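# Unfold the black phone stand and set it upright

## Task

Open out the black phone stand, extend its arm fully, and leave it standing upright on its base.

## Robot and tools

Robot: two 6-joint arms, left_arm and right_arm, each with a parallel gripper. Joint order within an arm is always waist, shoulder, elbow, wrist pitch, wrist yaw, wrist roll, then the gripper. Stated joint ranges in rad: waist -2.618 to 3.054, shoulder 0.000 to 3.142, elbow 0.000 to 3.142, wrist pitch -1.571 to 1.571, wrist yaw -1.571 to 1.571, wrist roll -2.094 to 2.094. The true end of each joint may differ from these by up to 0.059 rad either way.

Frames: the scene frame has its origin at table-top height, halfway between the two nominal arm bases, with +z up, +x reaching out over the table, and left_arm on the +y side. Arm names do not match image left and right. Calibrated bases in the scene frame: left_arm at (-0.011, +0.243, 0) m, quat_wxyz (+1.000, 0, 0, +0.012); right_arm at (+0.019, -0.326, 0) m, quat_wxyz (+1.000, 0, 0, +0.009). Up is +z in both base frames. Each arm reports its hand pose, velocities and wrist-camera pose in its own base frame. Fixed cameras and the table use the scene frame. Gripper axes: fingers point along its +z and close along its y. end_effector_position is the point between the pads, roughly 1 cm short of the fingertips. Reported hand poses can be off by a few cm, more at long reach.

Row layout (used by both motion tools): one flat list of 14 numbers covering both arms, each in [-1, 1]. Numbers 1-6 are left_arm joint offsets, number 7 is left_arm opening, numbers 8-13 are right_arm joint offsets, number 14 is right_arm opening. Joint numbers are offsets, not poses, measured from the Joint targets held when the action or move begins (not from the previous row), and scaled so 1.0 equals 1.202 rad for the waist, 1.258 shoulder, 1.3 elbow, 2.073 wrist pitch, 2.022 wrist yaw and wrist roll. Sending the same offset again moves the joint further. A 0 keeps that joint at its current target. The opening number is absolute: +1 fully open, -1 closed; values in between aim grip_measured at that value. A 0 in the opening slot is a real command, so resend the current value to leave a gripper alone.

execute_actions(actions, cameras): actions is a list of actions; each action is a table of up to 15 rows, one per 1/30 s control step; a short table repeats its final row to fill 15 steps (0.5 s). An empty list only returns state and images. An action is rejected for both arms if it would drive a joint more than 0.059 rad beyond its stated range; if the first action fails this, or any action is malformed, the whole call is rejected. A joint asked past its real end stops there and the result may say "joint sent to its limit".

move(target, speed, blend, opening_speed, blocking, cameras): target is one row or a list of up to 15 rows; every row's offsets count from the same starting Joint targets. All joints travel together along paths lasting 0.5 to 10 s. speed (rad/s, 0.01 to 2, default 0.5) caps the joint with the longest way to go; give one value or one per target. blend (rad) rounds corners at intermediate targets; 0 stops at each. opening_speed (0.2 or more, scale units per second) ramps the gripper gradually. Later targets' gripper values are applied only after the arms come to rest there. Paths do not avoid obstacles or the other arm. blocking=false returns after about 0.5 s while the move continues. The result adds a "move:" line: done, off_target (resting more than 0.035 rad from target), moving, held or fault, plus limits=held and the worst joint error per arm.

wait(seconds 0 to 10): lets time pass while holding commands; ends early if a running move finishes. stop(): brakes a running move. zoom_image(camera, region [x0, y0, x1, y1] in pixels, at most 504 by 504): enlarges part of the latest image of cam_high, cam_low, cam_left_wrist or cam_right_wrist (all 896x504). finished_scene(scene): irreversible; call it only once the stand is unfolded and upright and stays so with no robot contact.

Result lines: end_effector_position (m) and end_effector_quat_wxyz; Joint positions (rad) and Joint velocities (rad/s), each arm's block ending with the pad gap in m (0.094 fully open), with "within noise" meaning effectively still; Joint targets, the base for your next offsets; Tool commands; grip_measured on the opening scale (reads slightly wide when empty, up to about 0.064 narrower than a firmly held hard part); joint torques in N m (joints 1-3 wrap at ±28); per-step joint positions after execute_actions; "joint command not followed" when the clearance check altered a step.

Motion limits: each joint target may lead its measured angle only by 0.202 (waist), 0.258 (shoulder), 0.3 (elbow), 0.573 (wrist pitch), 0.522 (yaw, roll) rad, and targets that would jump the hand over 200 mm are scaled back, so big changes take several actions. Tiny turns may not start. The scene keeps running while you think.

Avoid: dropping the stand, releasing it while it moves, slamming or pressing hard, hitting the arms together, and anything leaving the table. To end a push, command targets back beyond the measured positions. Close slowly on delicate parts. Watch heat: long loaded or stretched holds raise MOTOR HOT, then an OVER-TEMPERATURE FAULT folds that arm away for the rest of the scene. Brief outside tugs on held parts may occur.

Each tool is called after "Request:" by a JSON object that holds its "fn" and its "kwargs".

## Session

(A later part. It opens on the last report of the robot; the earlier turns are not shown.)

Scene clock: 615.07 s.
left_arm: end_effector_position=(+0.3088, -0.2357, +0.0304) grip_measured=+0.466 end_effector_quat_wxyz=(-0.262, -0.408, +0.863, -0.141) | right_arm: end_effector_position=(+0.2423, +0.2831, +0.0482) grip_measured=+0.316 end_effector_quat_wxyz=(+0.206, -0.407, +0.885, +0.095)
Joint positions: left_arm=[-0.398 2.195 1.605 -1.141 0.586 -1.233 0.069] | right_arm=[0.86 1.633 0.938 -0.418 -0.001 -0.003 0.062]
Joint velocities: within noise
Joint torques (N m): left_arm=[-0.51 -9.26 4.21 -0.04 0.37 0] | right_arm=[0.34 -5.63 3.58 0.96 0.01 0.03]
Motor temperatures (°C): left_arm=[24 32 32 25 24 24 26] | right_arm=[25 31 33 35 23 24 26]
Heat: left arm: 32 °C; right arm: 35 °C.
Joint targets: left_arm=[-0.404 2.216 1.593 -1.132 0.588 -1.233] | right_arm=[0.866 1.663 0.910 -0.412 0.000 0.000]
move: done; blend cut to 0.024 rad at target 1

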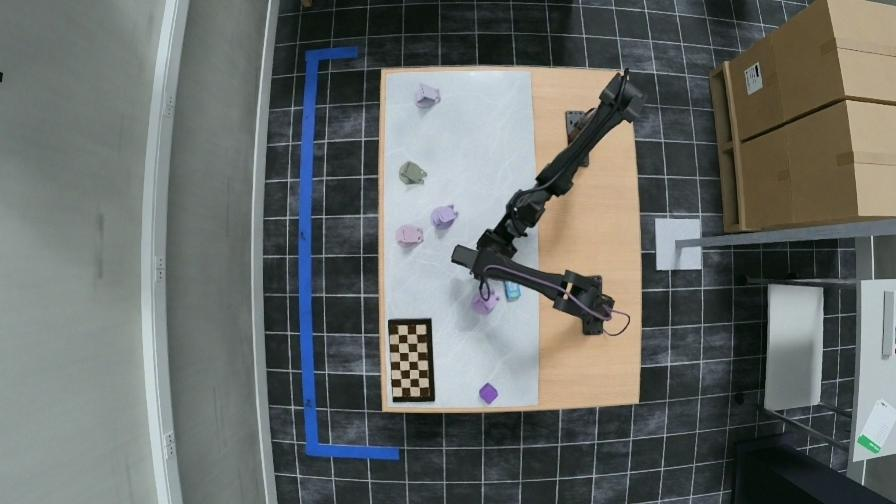

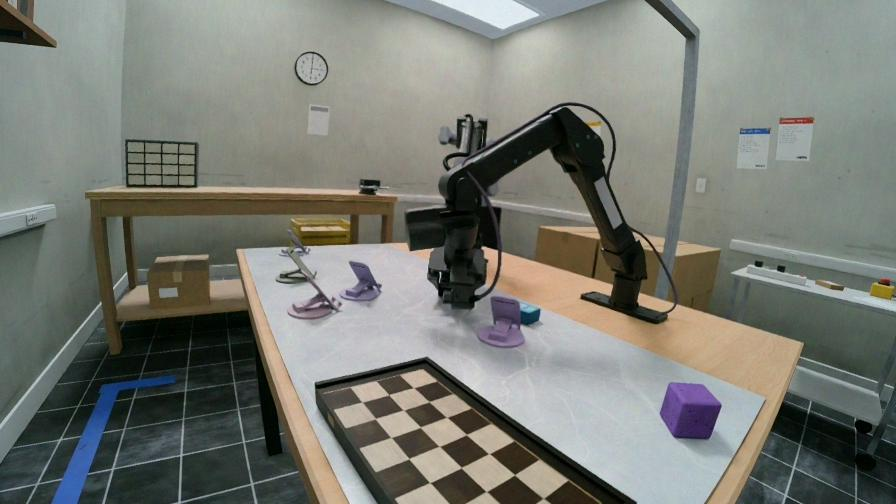

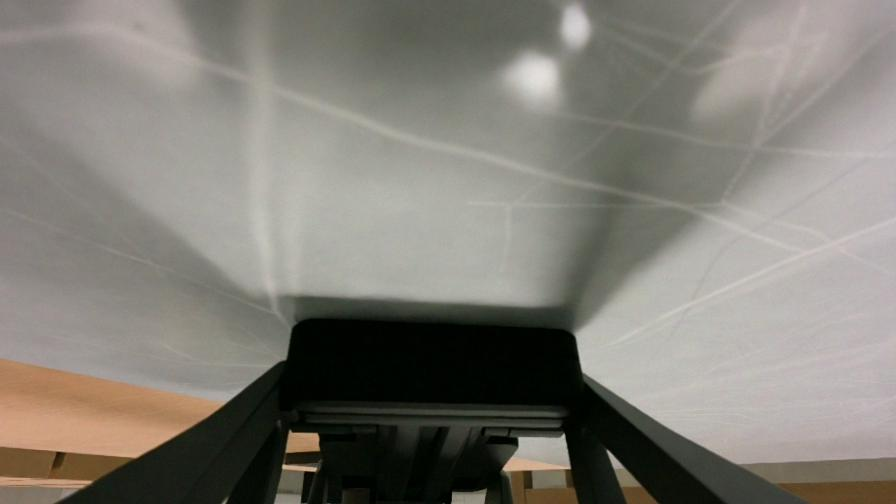

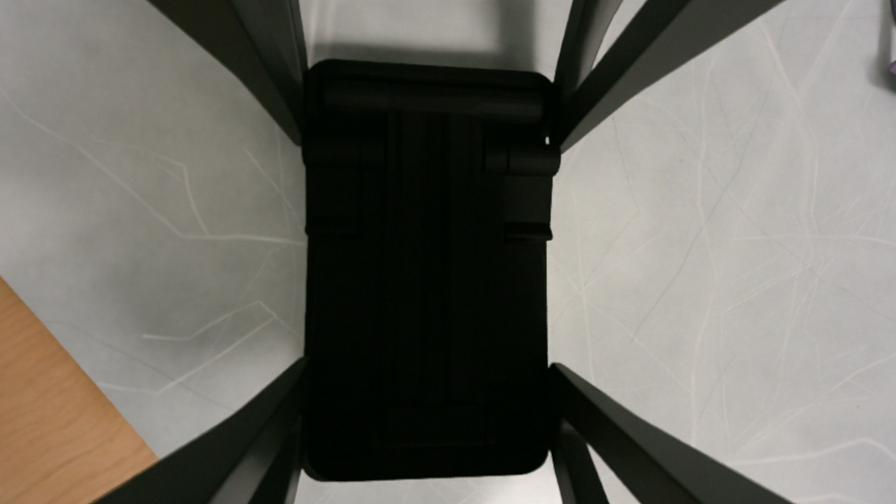

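Request:
{"fn": "move", "kwargs": {"target": [0,0,0,0,0,0,0.25,0,0.022,-0.014,0.004,0,0,0.2], "speed": 0.08, "cameras": ["cam_right_wrist","cam_left_wrist"]}}

Scene clock: 617.90 s.
left_arm: end_effector_position=(+0.3094, -0.2349, +0.0297) grip_measured=+0.466 end_effector_quat_wxyz=(-0.259, -0.408, +0.864, -0.140) | right_arm: end_effector_position=(+0.2422, +0.2833, +0.0380) grip_measured=+0.316 end_effector_quat_wxyz=(+0.202, -0.408, +0.886, +0.093)
Joint positions: left_arm=[-0.398 2.195 1.605 -1.14 0.579 -1.233 0.069] | right_arm=[0.86 1.658 0.923 -0.387 -0.002 -0.003 0.062]
Joint velocities: within noise
Joint torques (N m): left_arm=[-0.49 -9.24 4.19 -0.09 0.44 0] | right_arm=[0.27 -5.64 3.22 0.78 0.03 -0.01]
Motor temperatures (°C): left_arm=[24 32 32 25 24 24 26] | right_arm=[25 31 32 35 23 24 26]
Heat: left arm: 32 °C; right arm: 35 °C.
Joint targets: left_arm=[-0.404 2.216 1.593 -1.132 0.588 -1.233] | right_arm=[0.866 1.691 0.892 -0.403 -0.001 0.000]
move: done
Images, in order (width x height): cam_left_wrist 896x504, cam_right_wrist 896x504.

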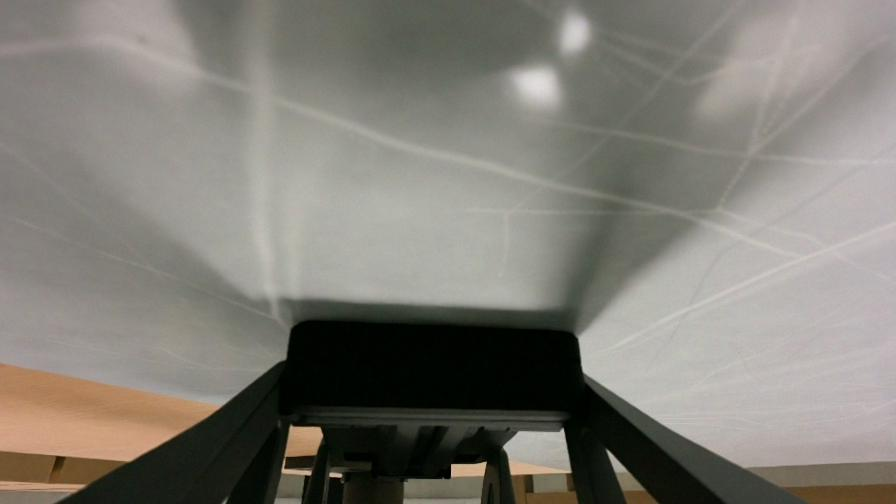

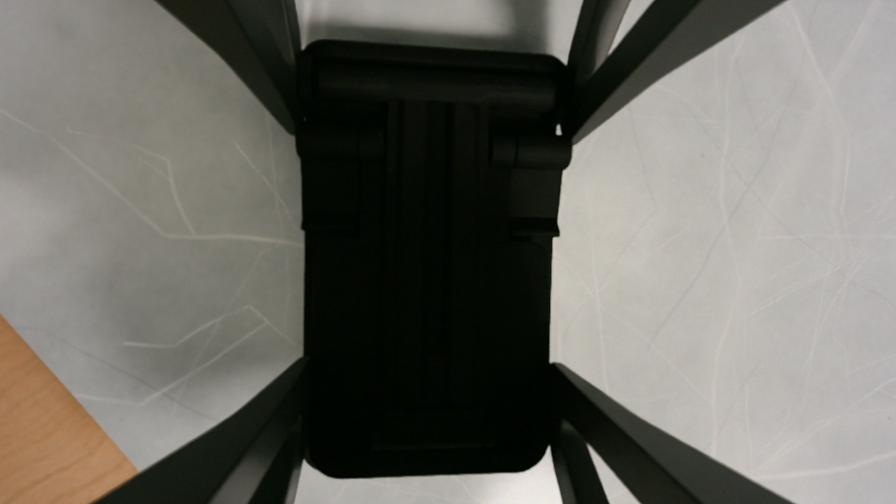

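Request:
{"fn": "move", "kwargs": {"target": [[0,0,0,0,0,0,0.9,0,0,0,0,0,0,0.75],[0.074,0.037,0.231,-0.157,-0.015,0.07,0.9,0,-0.5763,-0.2377,0.0424,0,0,0.75]], "speed": [0.3,0.5], "opening_speed": 0.6}}

Request:
{"fn": "zoom_image", "kwargs": {"camera": "cam_right_wrist", "region": [240, 100, 600, 380]}}

Scene clock: 645.33 s.
left_arm: end_effector_position=(+0.3300, -0.2087, +0.0765) grip_measured=+0.898 end_effector_quat_wxyz=(-0.268, -0.392, +0.870, -0.132) | right_arm: end_effector_position=(+0.2022, +0.2375, +0.1430) grip_measured=+0.749 end_effector_quat_wxyz=(+0.381, -0.380, +0.824, +0.176)
Joint positions: left_arm=[-0.321 2.238 1.858 -1.437 0.561 -1.097 0.089] | right_arm=[0.861 0.978 0.604 -0.33 -0.003 -0.002 0.082]
Joint velocities: within noise
Joint torques (N m): left_arm=[0.57 -9.39 8.21 -0.52 0.29 0.09] | right_arm=[0.27 -3.67 5.05 1.62 0.08 -0.03]
Motor temperatures (°C): left_arm=[24 33 33 25 25 24 26] | right_arm=[25 30 30 34 23 24 26]
Heat: left arm: 33 °C; right arm: 34 °C.
Joint targets: left_arm=[-0.315 2.262 1.894 -1.458 0.558 -1.092] | right_arm=[0.866 0.966 0.583 -0.316 0.000 0.000]
move: done

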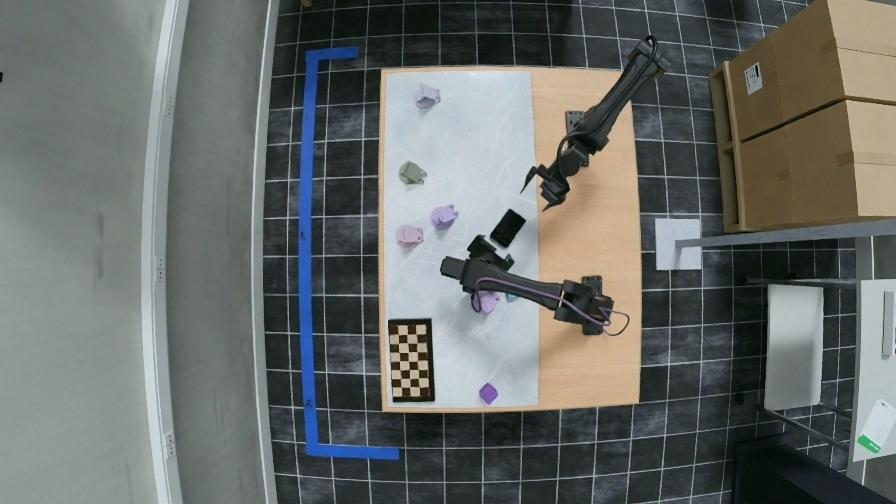

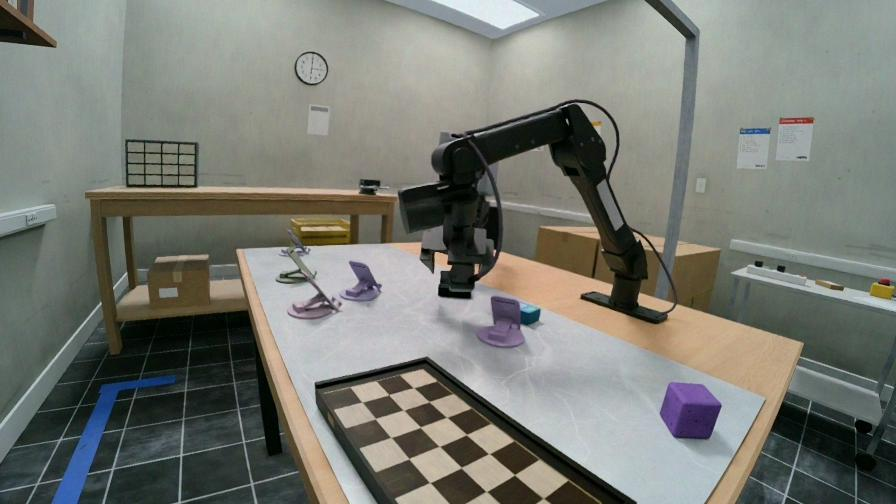

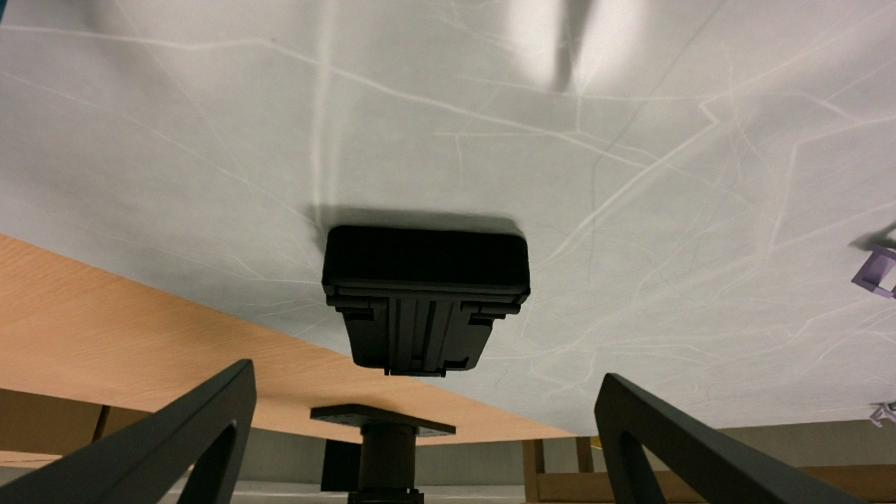

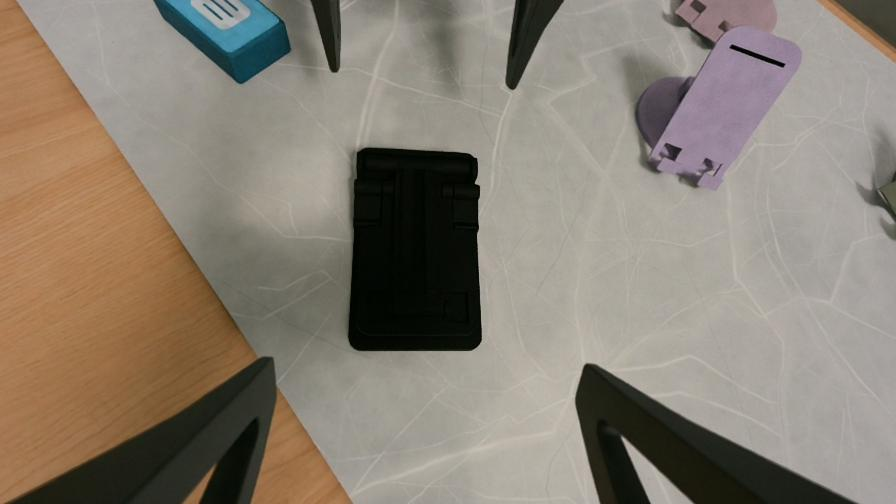

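Scaled by 1.400.

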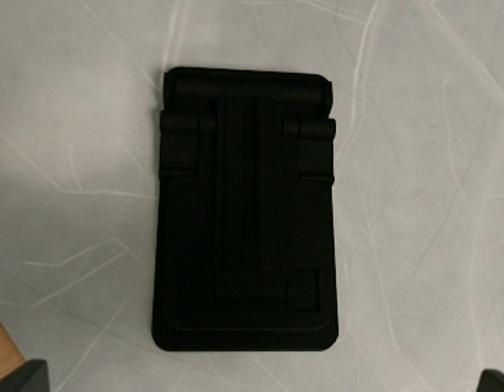

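Request:
{"fn": "move", "kwargs": {"target": [0,0,0,0,0,0,0.9,0,0.2854,-0.2915,0.3956,0,0,0.85], "speed": 0.6, "cameras": ["cam_right_wrist"]}}

Scene clock: 660.77 s.
left_arm: end_effector_position=(+0.3299, -0.2086, +0.0765) grip_measured=+0.898 end_effector_quat_wxyz=(-0.268, -0.392, +0.870, -0.132) | right_arm: end_effector_position=(+0.2085, +0.2449, +0.0397) grip_measured=+0.849 end_effector_quat_wxyz=(+0.418, -0.372, +0.806, +0.193)
Joint positions: left_arm=[-0.321 2.238 1.858 -1.437 0.561 -1.096 0.089] | right_arm=[0.861 1.32 0.217 0.49 -0.003 -0.002 0.087]
Joint velocities: within noise
Joint torques (N m): left_arm=[0.61 -9.35 8.17 -0.5 0.29 0.06] | right_arm=[0.7 -3.18 3.82 1.64 0.04 0.01]
Motor temperatures (°C): left_arm=[24 34 34 25 25 24 26] | right_arm=[25 29 30 35 23 24 26]
Heat: left arm: 34 °C; right arm: 35 °C.
Joint targets: left_arm=[-0.315 2.262 1.894 -1.457 0.558 -1.092] | right_arm=[0.866 1.325 0.203 0.504 0.000 0.000]
move: off_target (left_arm); left_arm: the elbow is farthest, 0.036 rad from its target
Images, in order (width x height): cam_right_wrist 896x504.

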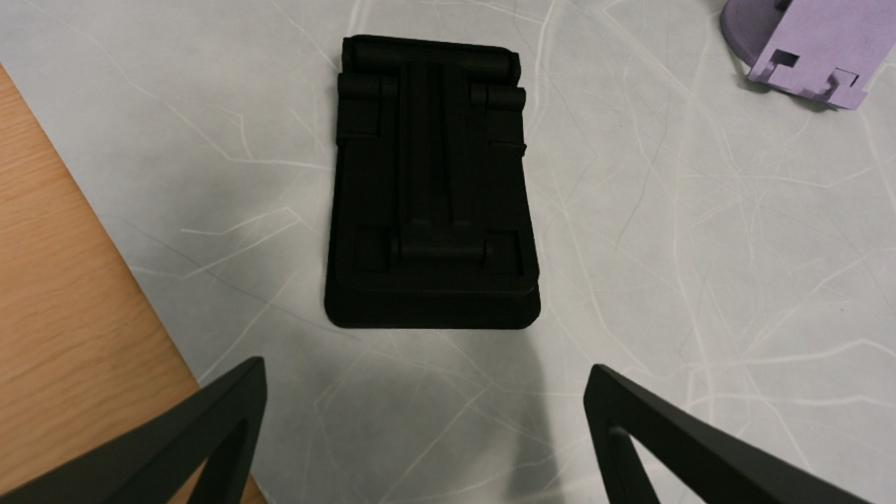

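Request:
{"fn": "move", "kwargs": {"target": [0,0,0,0,0,0,0.9,0,0.192,0.108,0.0684,0,0,0.85], "speed": 0.3, "cameras": ["cam_right_wrist"]}}

Scene clock: 674.97 s.
left_arm: end_effector_position=(+0.3299, -0.2086, +0.0765) grip_measured=+0.898 end_effector_quat_wxyz=(-0.268, -0.392, +0.870, -0.132) | right_arm: end_effector_position=(+0.2323, +0.2726, +0.0301) grip_measured=+0.849 end_effector_quat_wxyz=(+0.423, -0.371, +0.804, +0.195)
Joint positions: left_arm=[-0.321 2.238 1.858 -1.437 0.561 -1.096 0.089] | right_arm=[0.861 1.556 0.321 0.632 -0.003 -0.002 0.087]
Joint velocities: within noise
Joint torques (N m): left_arm=[0.62 -9.33 8.18 -0.5 0.3 0.06] | right_arm=[0.23 -4.81 5.75 1.68 0.04 -0.02]
Motor temperatures (°C): left_arm=[24 35 34 25 25 24 25] | right_arm=[25 29 30 36 23 24 25]
Heat: left arm: 35 °C; right arm: 36 °C.
Joint targets: left_arm=[-0.315 2.262 1.894 -1.457 0.558 -1.092] | right_arm=[0.866 1.567 0.344 0.646 0.000 0.000]
move: off_target (left_arm); left_arm: the elbow is farthest, 0.036 rad from its target
Images, in order (width x height): cam_right_wrist 896x504.

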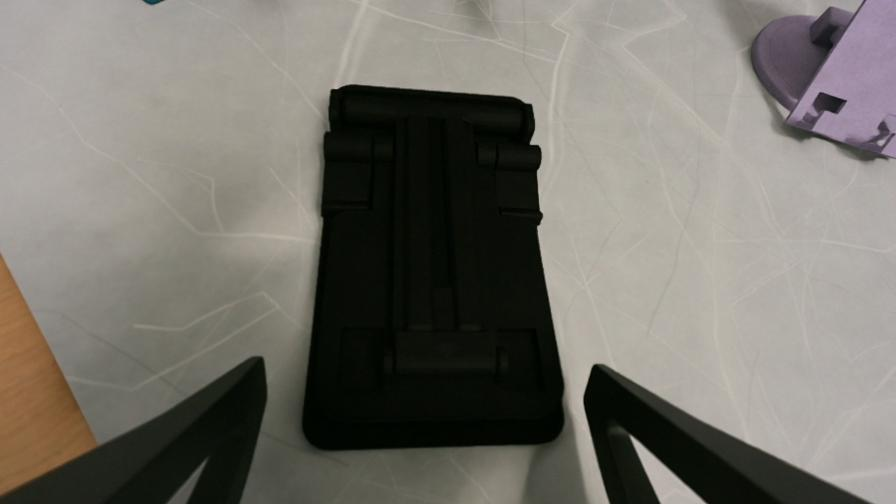

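Request:
{"fn": "move", "kwargs": {"target": [0,0,0,0,0,0,0.9,-0.007,0.0866,0.005,0.0487,0,0,0.85], "speed": 0.15, "cameras": ["cam_right_wrist","cam_left_wrist"]}}

Request:
{"fn": "zoom_image", "kwargs": {"camera": "cam_right_wrist", "region": [220, 300, 640, 504]}}

Scene clock: 691.80 s.
left_arm: end_effector_position=(+0.3299, -0.2086, +0.0765) grip_measured=+0.898 end_effector_quat_wxyz=(-0.268, -0.392, +0.870, -0.132) | right_arm: end_effector_position=(+0.2396, +0.2811, +0.0235) grip_measured=+0.849 end_effector_quat_wxyz=(+0.434, -0.368, +0.798, +0.200)
Joint positions: left_arm=[-0.321 2.238 1.858 -1.437 0.561 -1.096 0.089] | right_arm=[0.861 1.658 0.333 0.75 -0.003 -0.002 0.087]
Joint velocities: within noise
Joint torques (N m): left_arm=[0.59 -9.36 8.14 -0.5 0.29 0.05] | right_arm=[-0.53 -4.7 4.89 1.49 0.05 0.01]
Motor temperatures (°C): left_arm=[24 36 34 25 25 24 25] | right_arm=[25 29 31 36 23 24 25]
Heat: left arm: 36 °C; right arm: 36 °C.
Joint targets: left_arm=[-0.315 2.262 1.894 -1.457 0.558 -1.092] | right_arm=[0.857 1.676 0.351 0.747 -0.001 0.000]
move: off_target (left_arm); left_arm: the elbow is farthest, 0.036 rad from its target
Images, in order (width x height): cam_left_wrist 896x504, cam_right_wrist 896x504.

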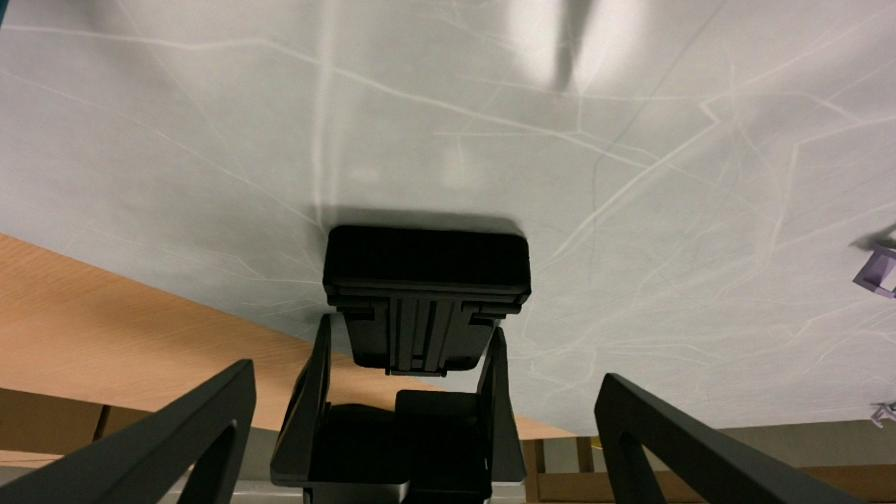

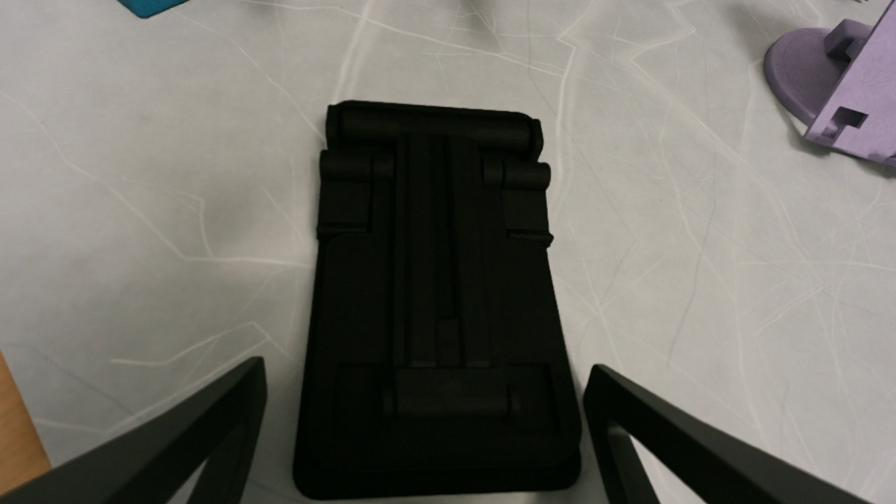

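Scaled by 1.200.

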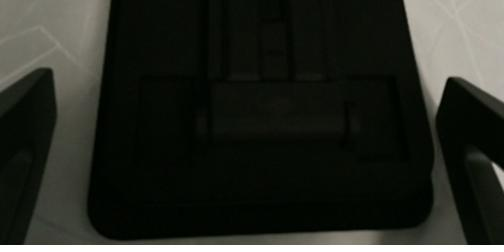

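Request:
{"fn": "move", "kwargs": {"target": [[0,0,0,0,0,0,0.9,-0.0085,0,0,0,0,0,0.85],[0,0,0,0,0,0,0.9,-0.0085,0,0,0,0,0,0.3]], "speed": 0.15, "opening_speed": 0.4, "cameras": ["cam_right_wrist","cam_left_wrist"]}}

Scene clock: 705.33 s.
left_arm: end_effector_position=(+0.3299, -0.2086, +0.0765) grip_measured=+0.898 end_effector_quat_wxyz=(-0.268, -0.392, +0.870, -0.132) | right_arm: end_effector_position=(+0.2400, +0.2808, +0.0236) grip_measured=+0.493 end_effector_quat_wxyz=(+0.434, -0.367, +0.798, +0.200)
Joint positions: left_arm=[-0.321 2.238 1.858 -1.437 0.561 -1.096 0.089] | right_arm=[0.859 1.658 0.333 0.751 -0.004 -0.002 0.07]
Joint velocities: within noise
Joint torques (N m): left_arm=[0.64 -9.37 8.2 -0.49 0.29 0.06] | right_arm=[-0.95 -4.85 5 1.51 0.04 -0.04]
Motor temperatures (°C): left_arm=[24 36 35 25 25 24 25] | right_arm=[25 29 32 36 23 24 25]
Heat: left arm: 36 °C; right arm: 36 °C.
Joint targets: left_arm=[-0.315 2.262 1.894 -1.457 0.558 -1.092] | right_arm=[0.847 1.675 0.351 0.747 -0.001 0.000]
move: off_target (left_arm); left_arm: the elbow is farthest, 0.036 rad from its target
Images, in order (width x height): cam_left_wrist 896x504, cam_right_wrist 896x504.

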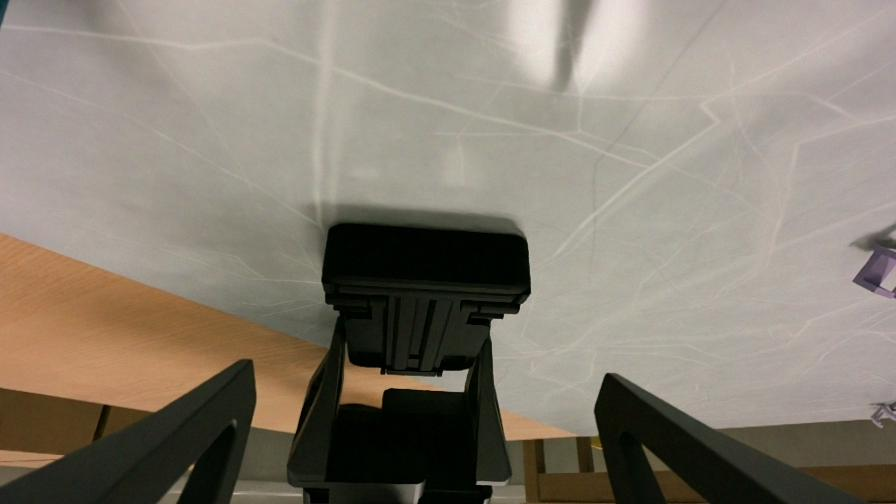

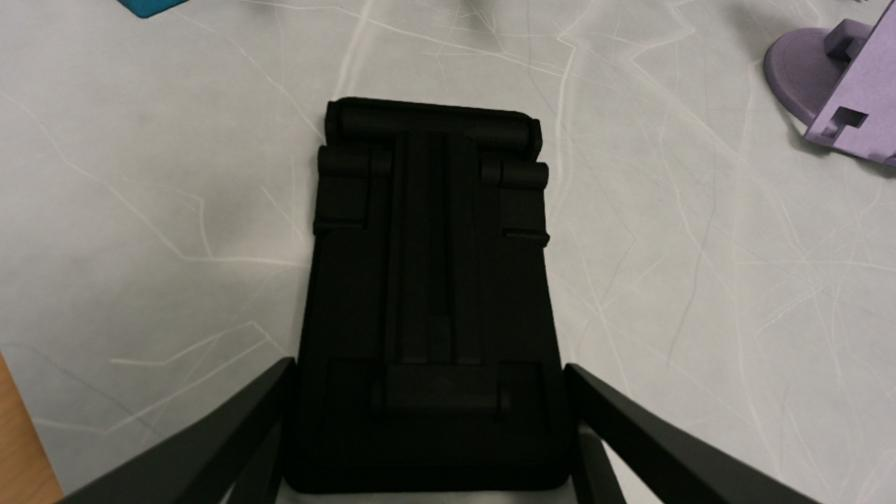

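Request:
{"fn": "move", "kwargs": {"target": [-0.2687,-0.2011,-0.1877,0.1201,-0.1236,-0.1944,0.8,0,0,0,0,0,0,0.3], "speed": 0.3}}

Scene clock: 729.73 s.
left_arm: end_effector_position=(+0.2743, -0.2716, +0.0728) grip_measured=+0.802 end_effector_quat_wxyz=(-0.149, -0.406, +0.900, -0.058) | right_arm: end_effector_position=(+0.2400, +0.2808, +0.0236) grip_measured=+0.493 end_effector_quat_wxyz=(+0.434, -0.367, +0.798, +0.200)
Joint positions: left_arm=[-0.638 2.061 1.663 -1.22 0.318 -1.478 0.085] | right_arm=[0.859 1.658 0.333 0.751 -0.004 -0.002 0.07]
Joint velocities: within noise
Joint torques (N m): left_arm=[0.03 -15.19 4.59 0.17 0.08 -0.06] | right_arm=[-0.92 -4.85 5 1.54 0.05 -0.01]
Motor temperatures (°C): left_arm=[24 37 35 25 25 24 25] | right_arm=[25 29 32 36 23 24 26]
Heat: left arm: 37 °C; right arm: 36 °C.
Joint targets: left_arm=[-0.638 2.009 1.650 -1.208 0.308 -1.485] | right_arm=[0.847 1.675 0.351 0.747 -0.001 0.000]
move: off_target (left_arm); left_arm: the shoulder is farthest, 0.052 rad from its target

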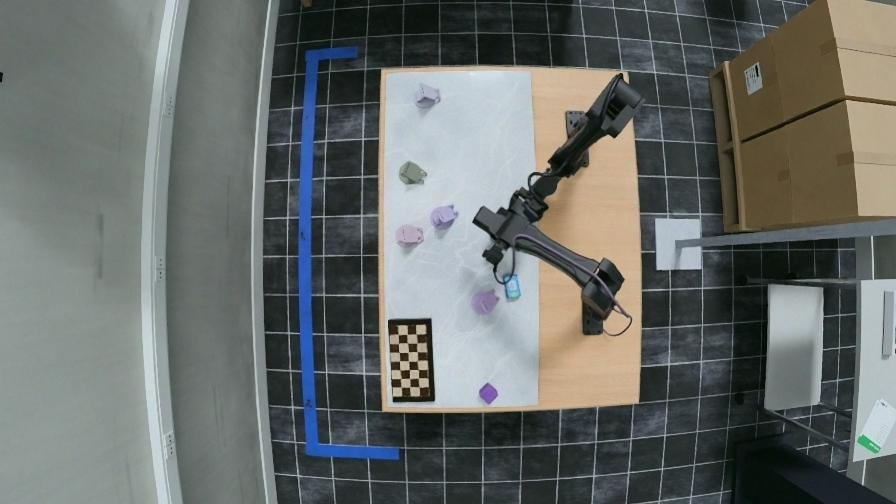

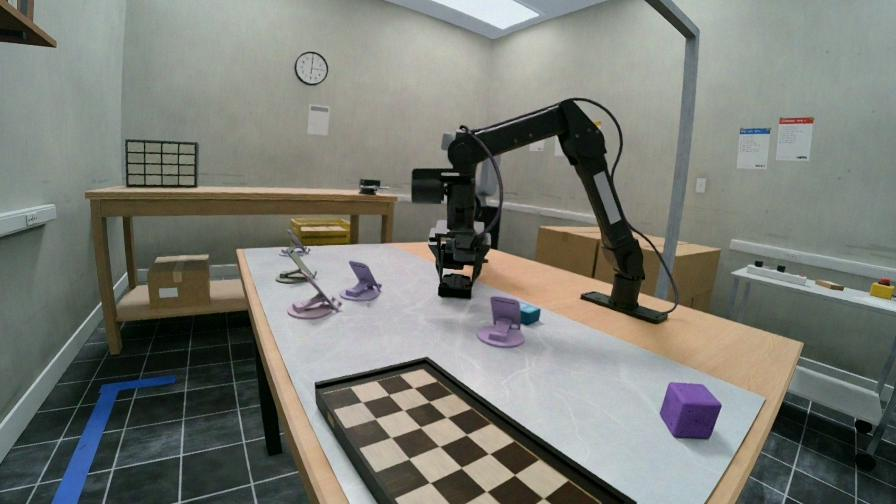

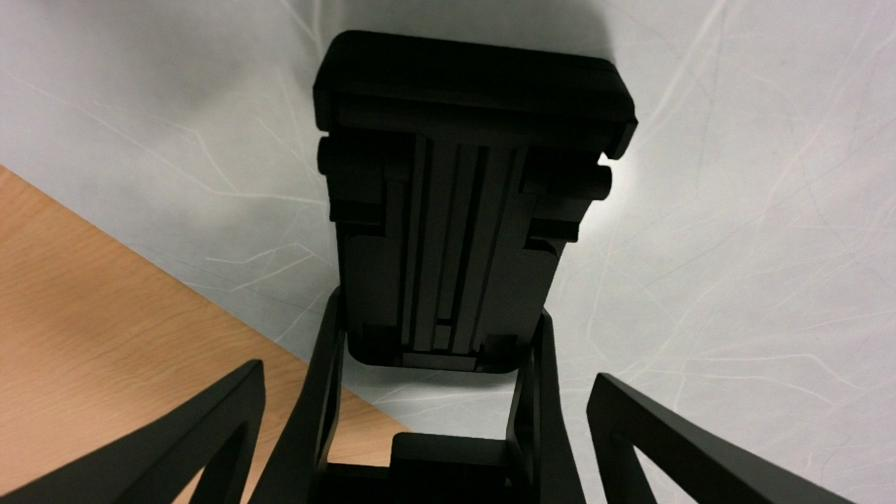

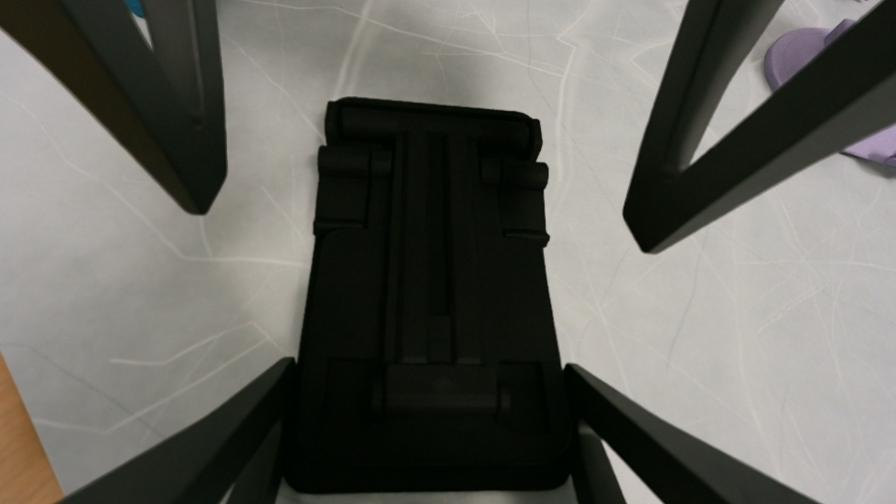

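Request:
{"fn": "move", "kwargs": {"target": [0.0291,0.0763,0.0615,-0.013,-0.0025,0.049,0.8,0,0,0,0,0,0,0.3], "speed": 0.2, "cameras": ["cam_right_wrist","cam_left_wrist"]}}

Scene clock: 759.10 s.
left_arm: end_effector_position=(+0.2881, -0.2662, +0.0703) grip_measured=+0.802 end_effector_quat_wxyz=(-0.142, -0.380, +0.912, -0.066) | right_arm: end_effector_position=(+0.2400, +0.2808, +0.0236) grip_measured=+0.493 end_effector_quat_wxyz=(+0.434, -0.367, +0.798, +0.200)
Joint positions: left_arm=[-0.608 2.085 1.692 -1.22 0.312 -1.391 0.085] | right_arm=[0.859 1.658 0.333 0.751 -0.004 -0.002 0.07]
Joint velocities: within noise
Joint torques (N m): left_arm=[0.54 -8.91 8.68 -0.08 0.1 0.06] | right_arm=[-0.91 -4.67 4.82 1.53 0.1 0.03]
Motor temperatures (°C): left_arm=[24 38 34 25 24 24 25] | right_arm=[25 29 32 36 23 24 27]
Heat: left arm: 38 °C; right arm: 36 °C.
Joint targets: left_arm=[-0.603 2.105 1.729 -1.235 0.303 -1.386] | right_arm=[0.847 1.675 0.351 0.747 -0.001 0.000]
move: off_target (left_arm); left_arm: the elbow is farthest, 0.038 rad from its target
Images, in order (width x height): cam_left_wrist 896x504, cam_right_wrist 896x504.

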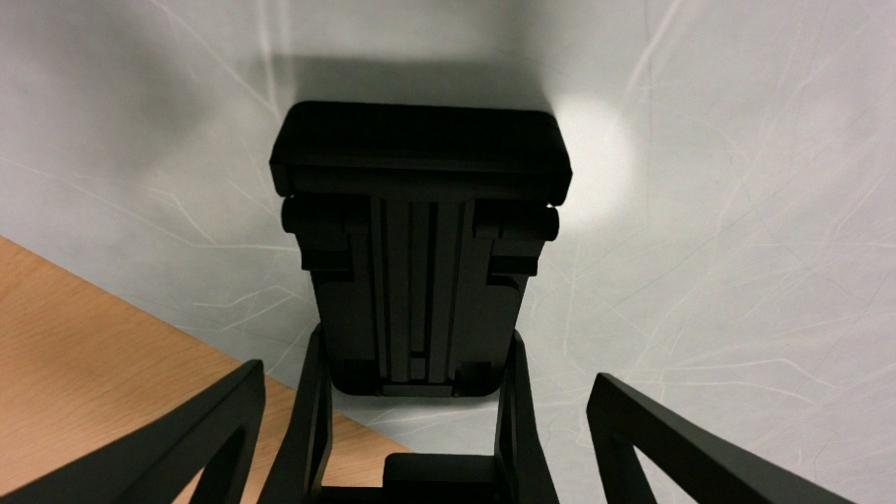

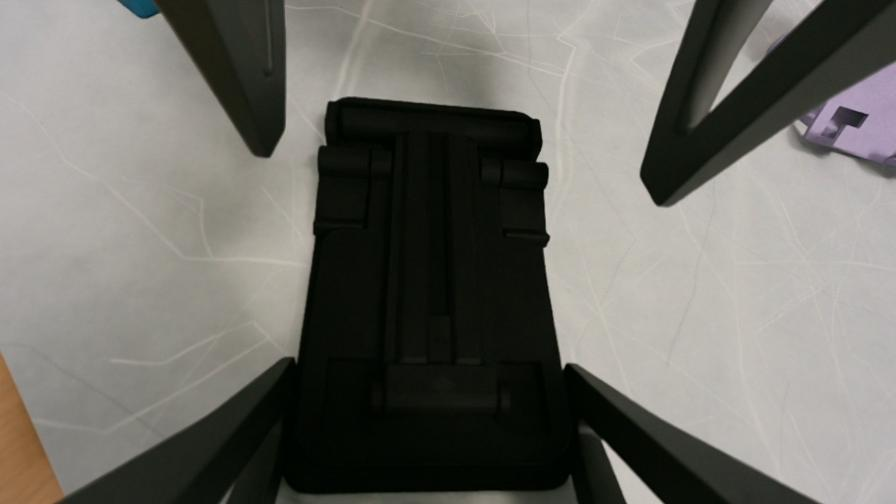

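Request:
{"fn": "move", "kwargs": {"target": [-0.0169,0.0072,-0.0818,0.0446,0,-0.0083,0.8,0,0,0,0,0,0,0.3], "speed": 0.15, "cameras": ["cam_right_wrist","cam_left_wrist"]}}

Scene clock: 771.23 s.
left_arm: end_effector_position=(+0.2846, -0.2677, +0.0522) grip_measured=+0.802 end_effector_quat_wxyz=(-0.143, -0.379, +0.912, -0.064) | right_arm: end_effector_position=(+0.2400, +0.2808, +0.0236) grip_measured=+0.493 end_effector_quat_wxyz=(+0.434, -0.367, +0.798, +0.200)
Joint positions: left_arm=[-0.617 2.095 1.634 -1.155 0.312 -1.397 0.085] | right_arm=[0.859 1.658 0.333 0.751 -0.004 -0.002 0.07]
Joint velocities: within noise
Joint torques (N m): left_arm=[-0.62 -9.05 4.72 0.17 0.11 -0.06] | right_arm=[-0.96 -4.62 5.05 1.54 0.08 -0.02]
Motor temperatures (°C): left_arm=[24 37 35 25 24 24 25] | right_arm=[25 28 32 36 23 24 27]
Heat: left arm: 37 °C; right arm: 36 °C.
Joint targets: left_arm=[-0.623 2.114 1.623 -1.143 0.303 -1.403] | right_arm=[0.847 1.675 0.351 0.747 -0.001 0.000]
move: done
Images, in order (width x height): cam_left_wrist 896x504, cam_right_wrist 896x504.

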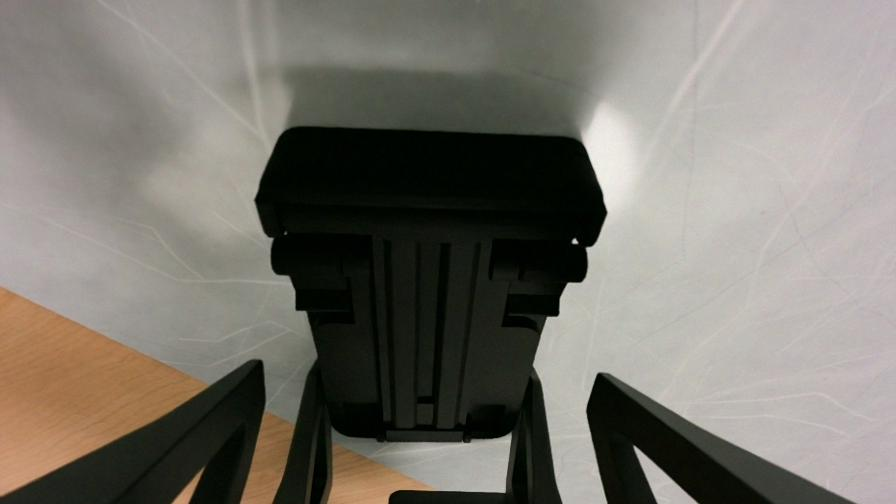

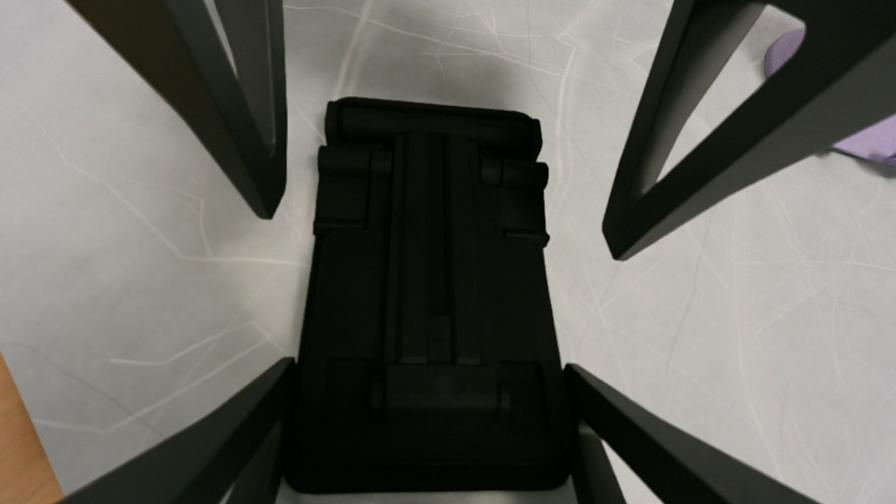

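Request:
{"fn": "move", "kwargs": {"target": [-0.0291,-0.0024,-0.0438,0.0265,0,-0.0178,0.8,0,0,0,0,0,0,0.3], "speed": 0.15, "cameras": ["cam_right_wrist","cam_left_wrist"]}}

Scene clock: 781.53 s.
left_arm: end_effector_position=(+0.2720, -0.2755, +0.0384) grip_measured=+0.802 end_effector_quat_wxyz=(-0.146, -0.379, +0.912, -0.058) | right_arm: end_effector_position=(+0.2400, +0.2808, +0.0236) grip_measured=+0.493 end_effector_quat_wxyz=(+0.434, -0.367, +0.798, +0.200)
Joint positions: left_arm=[-0.653 2.095 1.578 -1.1 0.312 -1.432 0.085] | right_arm=[0.859 1.658 0.333 0.751 -0.004 -0.002 0.07]
Joint velocities: within noise
Joint torques (N m): left_arm=[-0.51 -9.2 4.66 0.13 0.11 -0.04] | right_arm=[-1.03 -4.66 4.85 1.49 0.07 0.01]
Motor temperatures (°C): left_arm=[24 36 34 25 24 24 24] | right_arm=[25 28 31 36 23 24 27]
Heat: left arm: 36 °C; right arm: 36 °C.
Joint targets: left_arm=[-0.658 2.111 1.566 -1.088 0.303 -1.438] | right_arm=[0.847 1.675 0.351 0.747 -0.001 0.000]
move: done
Images, in order (width x height): cam_left_wrist 896x504, cam_right_wrist 896x504.

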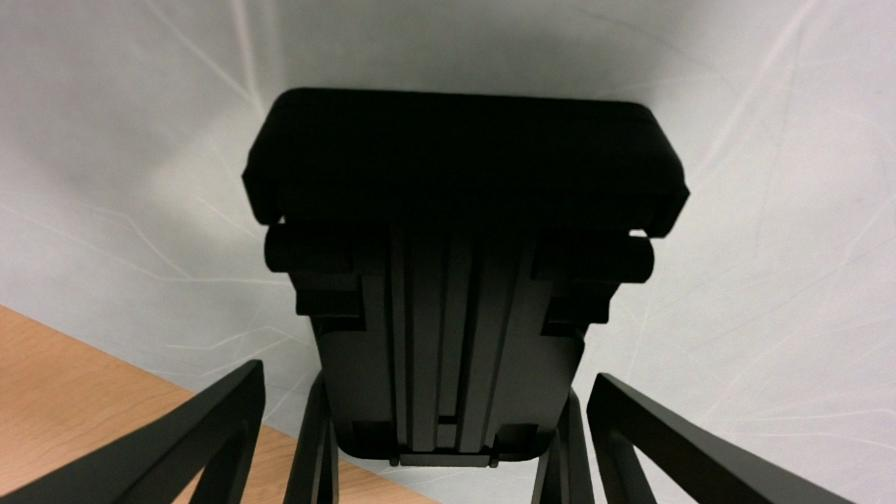

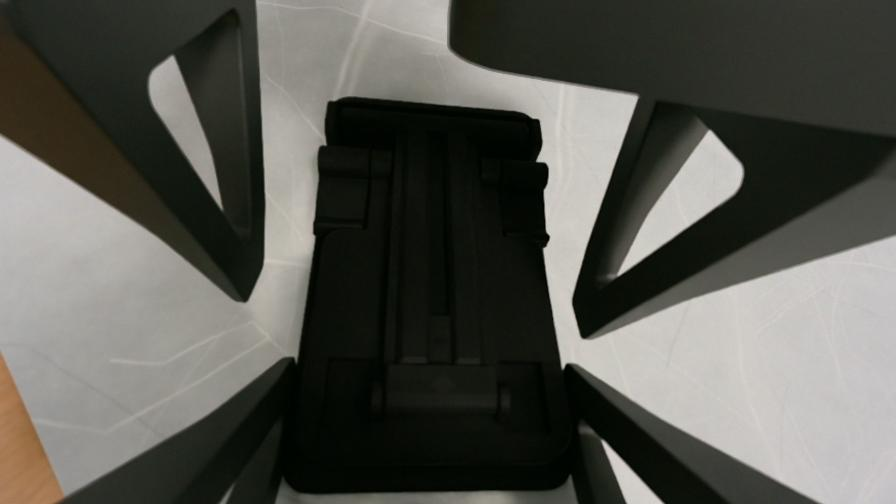

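Request:
{"fn": "move", "kwargs": {"target": [0.002,0,0,0.0105,0,0,0.8,0,0,0,0,0,0,0.3], "speed": 0.15, "cameras": ["cam_right_wrist","cam_left_wrist"]}}

Scene clock: 802.33 s.
left_arm: end_effector_position=(+0.2760, -0.2786, +0.0383) grip_measured=+0.802 end_effector_quat_wxyz=(-0.140, -0.377, +0.913, -0.067) | right_arm: end_effector_position=(+0.2400, +0.2808, +0.0236) grip_measured=+0.493 end_effector_quat_wxyz=(+0.434, -0.367, +0.798, +0.200)
Joint positions: left_arm=[-0.653 2.095 1.578 -1.078 0.312 -1.433 0.085] | right_arm=[0.859 1.658 0.333 0.751 -0.004 -0.002 0.07]
Joint velocities: within noise
Joint torques (N m): left_arm=[-0.25 -9.22 4.59 0.19 0.11 -0.05] | right_arm=[-0.92 -4.56 5.05 1.55 0.03 -0.05]
Motor temperatures (°C): left_arm=[24 36 33 25 24 24 24] | right_arm=[25 28 31 36 23 24 27]
Heat: left arm: 36 °C; right arm: 36 °C.
Joint targets: left_arm=[-0.656 2.111 1.566 -1.066 0.303 -1.438] | right_arm=[0.847 1.675 0.351 0.747 -0.001 0.000]
move: done
Images, in order (width x height): cam_left_wrist 896x504, cam_right_wrist 896x504.

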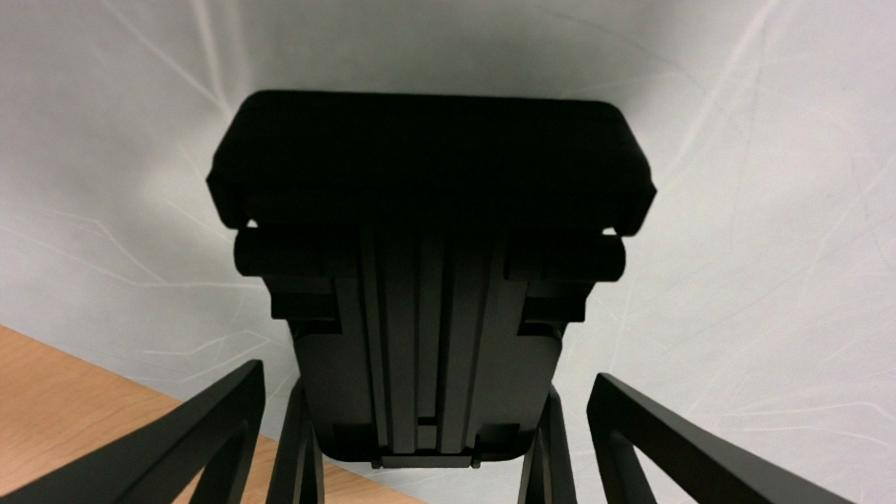

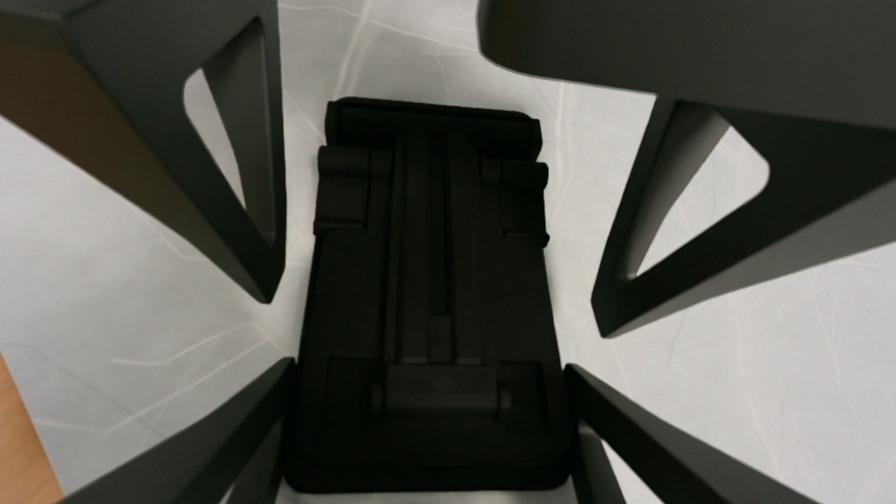

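Request:
{"fn": "move", "kwargs": {"target": [0,0,0,0,0,0,0.2,0,0,0,0,0,0,0.3], "opening_speed": 0.4, "cameras": ["cam_right_wrist","cam_left_wrist"]}}

Scene clock: 809.60 s.
left_arm: end_effector_position=(+0.2759, -0.2791, +0.0384) grip_measured=+0.271 end_effector_quat_wxyz=(-0.142, -0.378, +0.912, -0.068) | right_arm: end_effector_position=(+0.2409, +0.2800, +0.0236) grip_measured=+0.493 end_effector_quat_wxyz=(+0.434, -0.365, +0.799, +0.200)
Joint positions: left_arm=[-0.653 2.095 1.578 -1.078 0.315 -1.435 0.06] | right_arm=[0.856 1.658 0.333 0.751 -0.004 0.002 0.07]
Joint velocities: within noise
Joint torques (N m): left_arm=[-0.28 -9.21 4.63 0.19 0.07 -0.01] | right_arm=[-0.87 -4.83 4.92 1.6 0.07 -0.04]
Motor temperatures (°C): left_arm=[24 36 33 25 24 24 24] | right_arm=[25 28 31 36 23 24 27]
Heat: left arm: 36 °C; right arm: 36 °C.
Joint targets: left_arm=[-0.656 2.111 1.566 -1.066 0.303 -1.439] | right_arm=[0.847 1.675 0.351 0.747 -0.001 0.000]
move: done
Images, in order (width x height): cam_left_wrist 896x504, cam_right_wrist 896x504.

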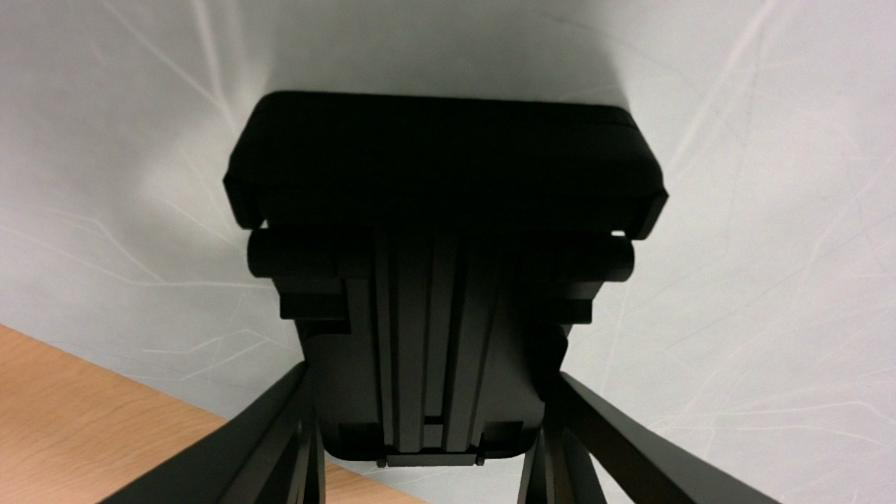

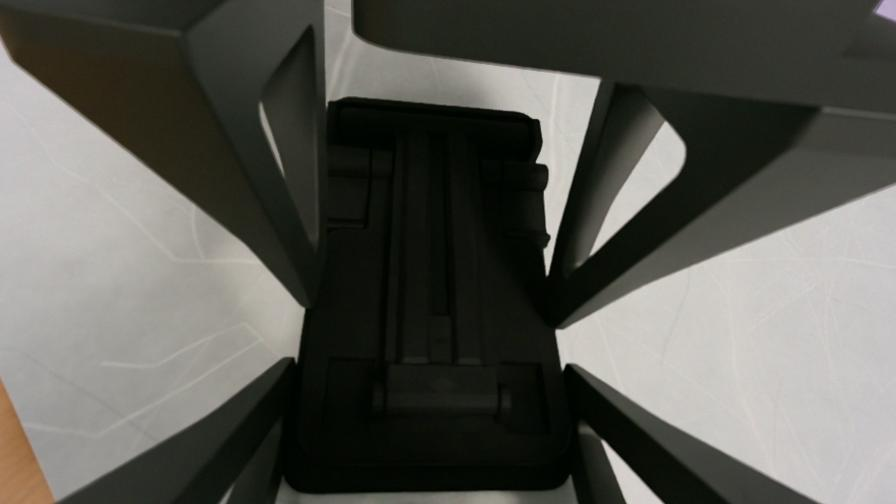

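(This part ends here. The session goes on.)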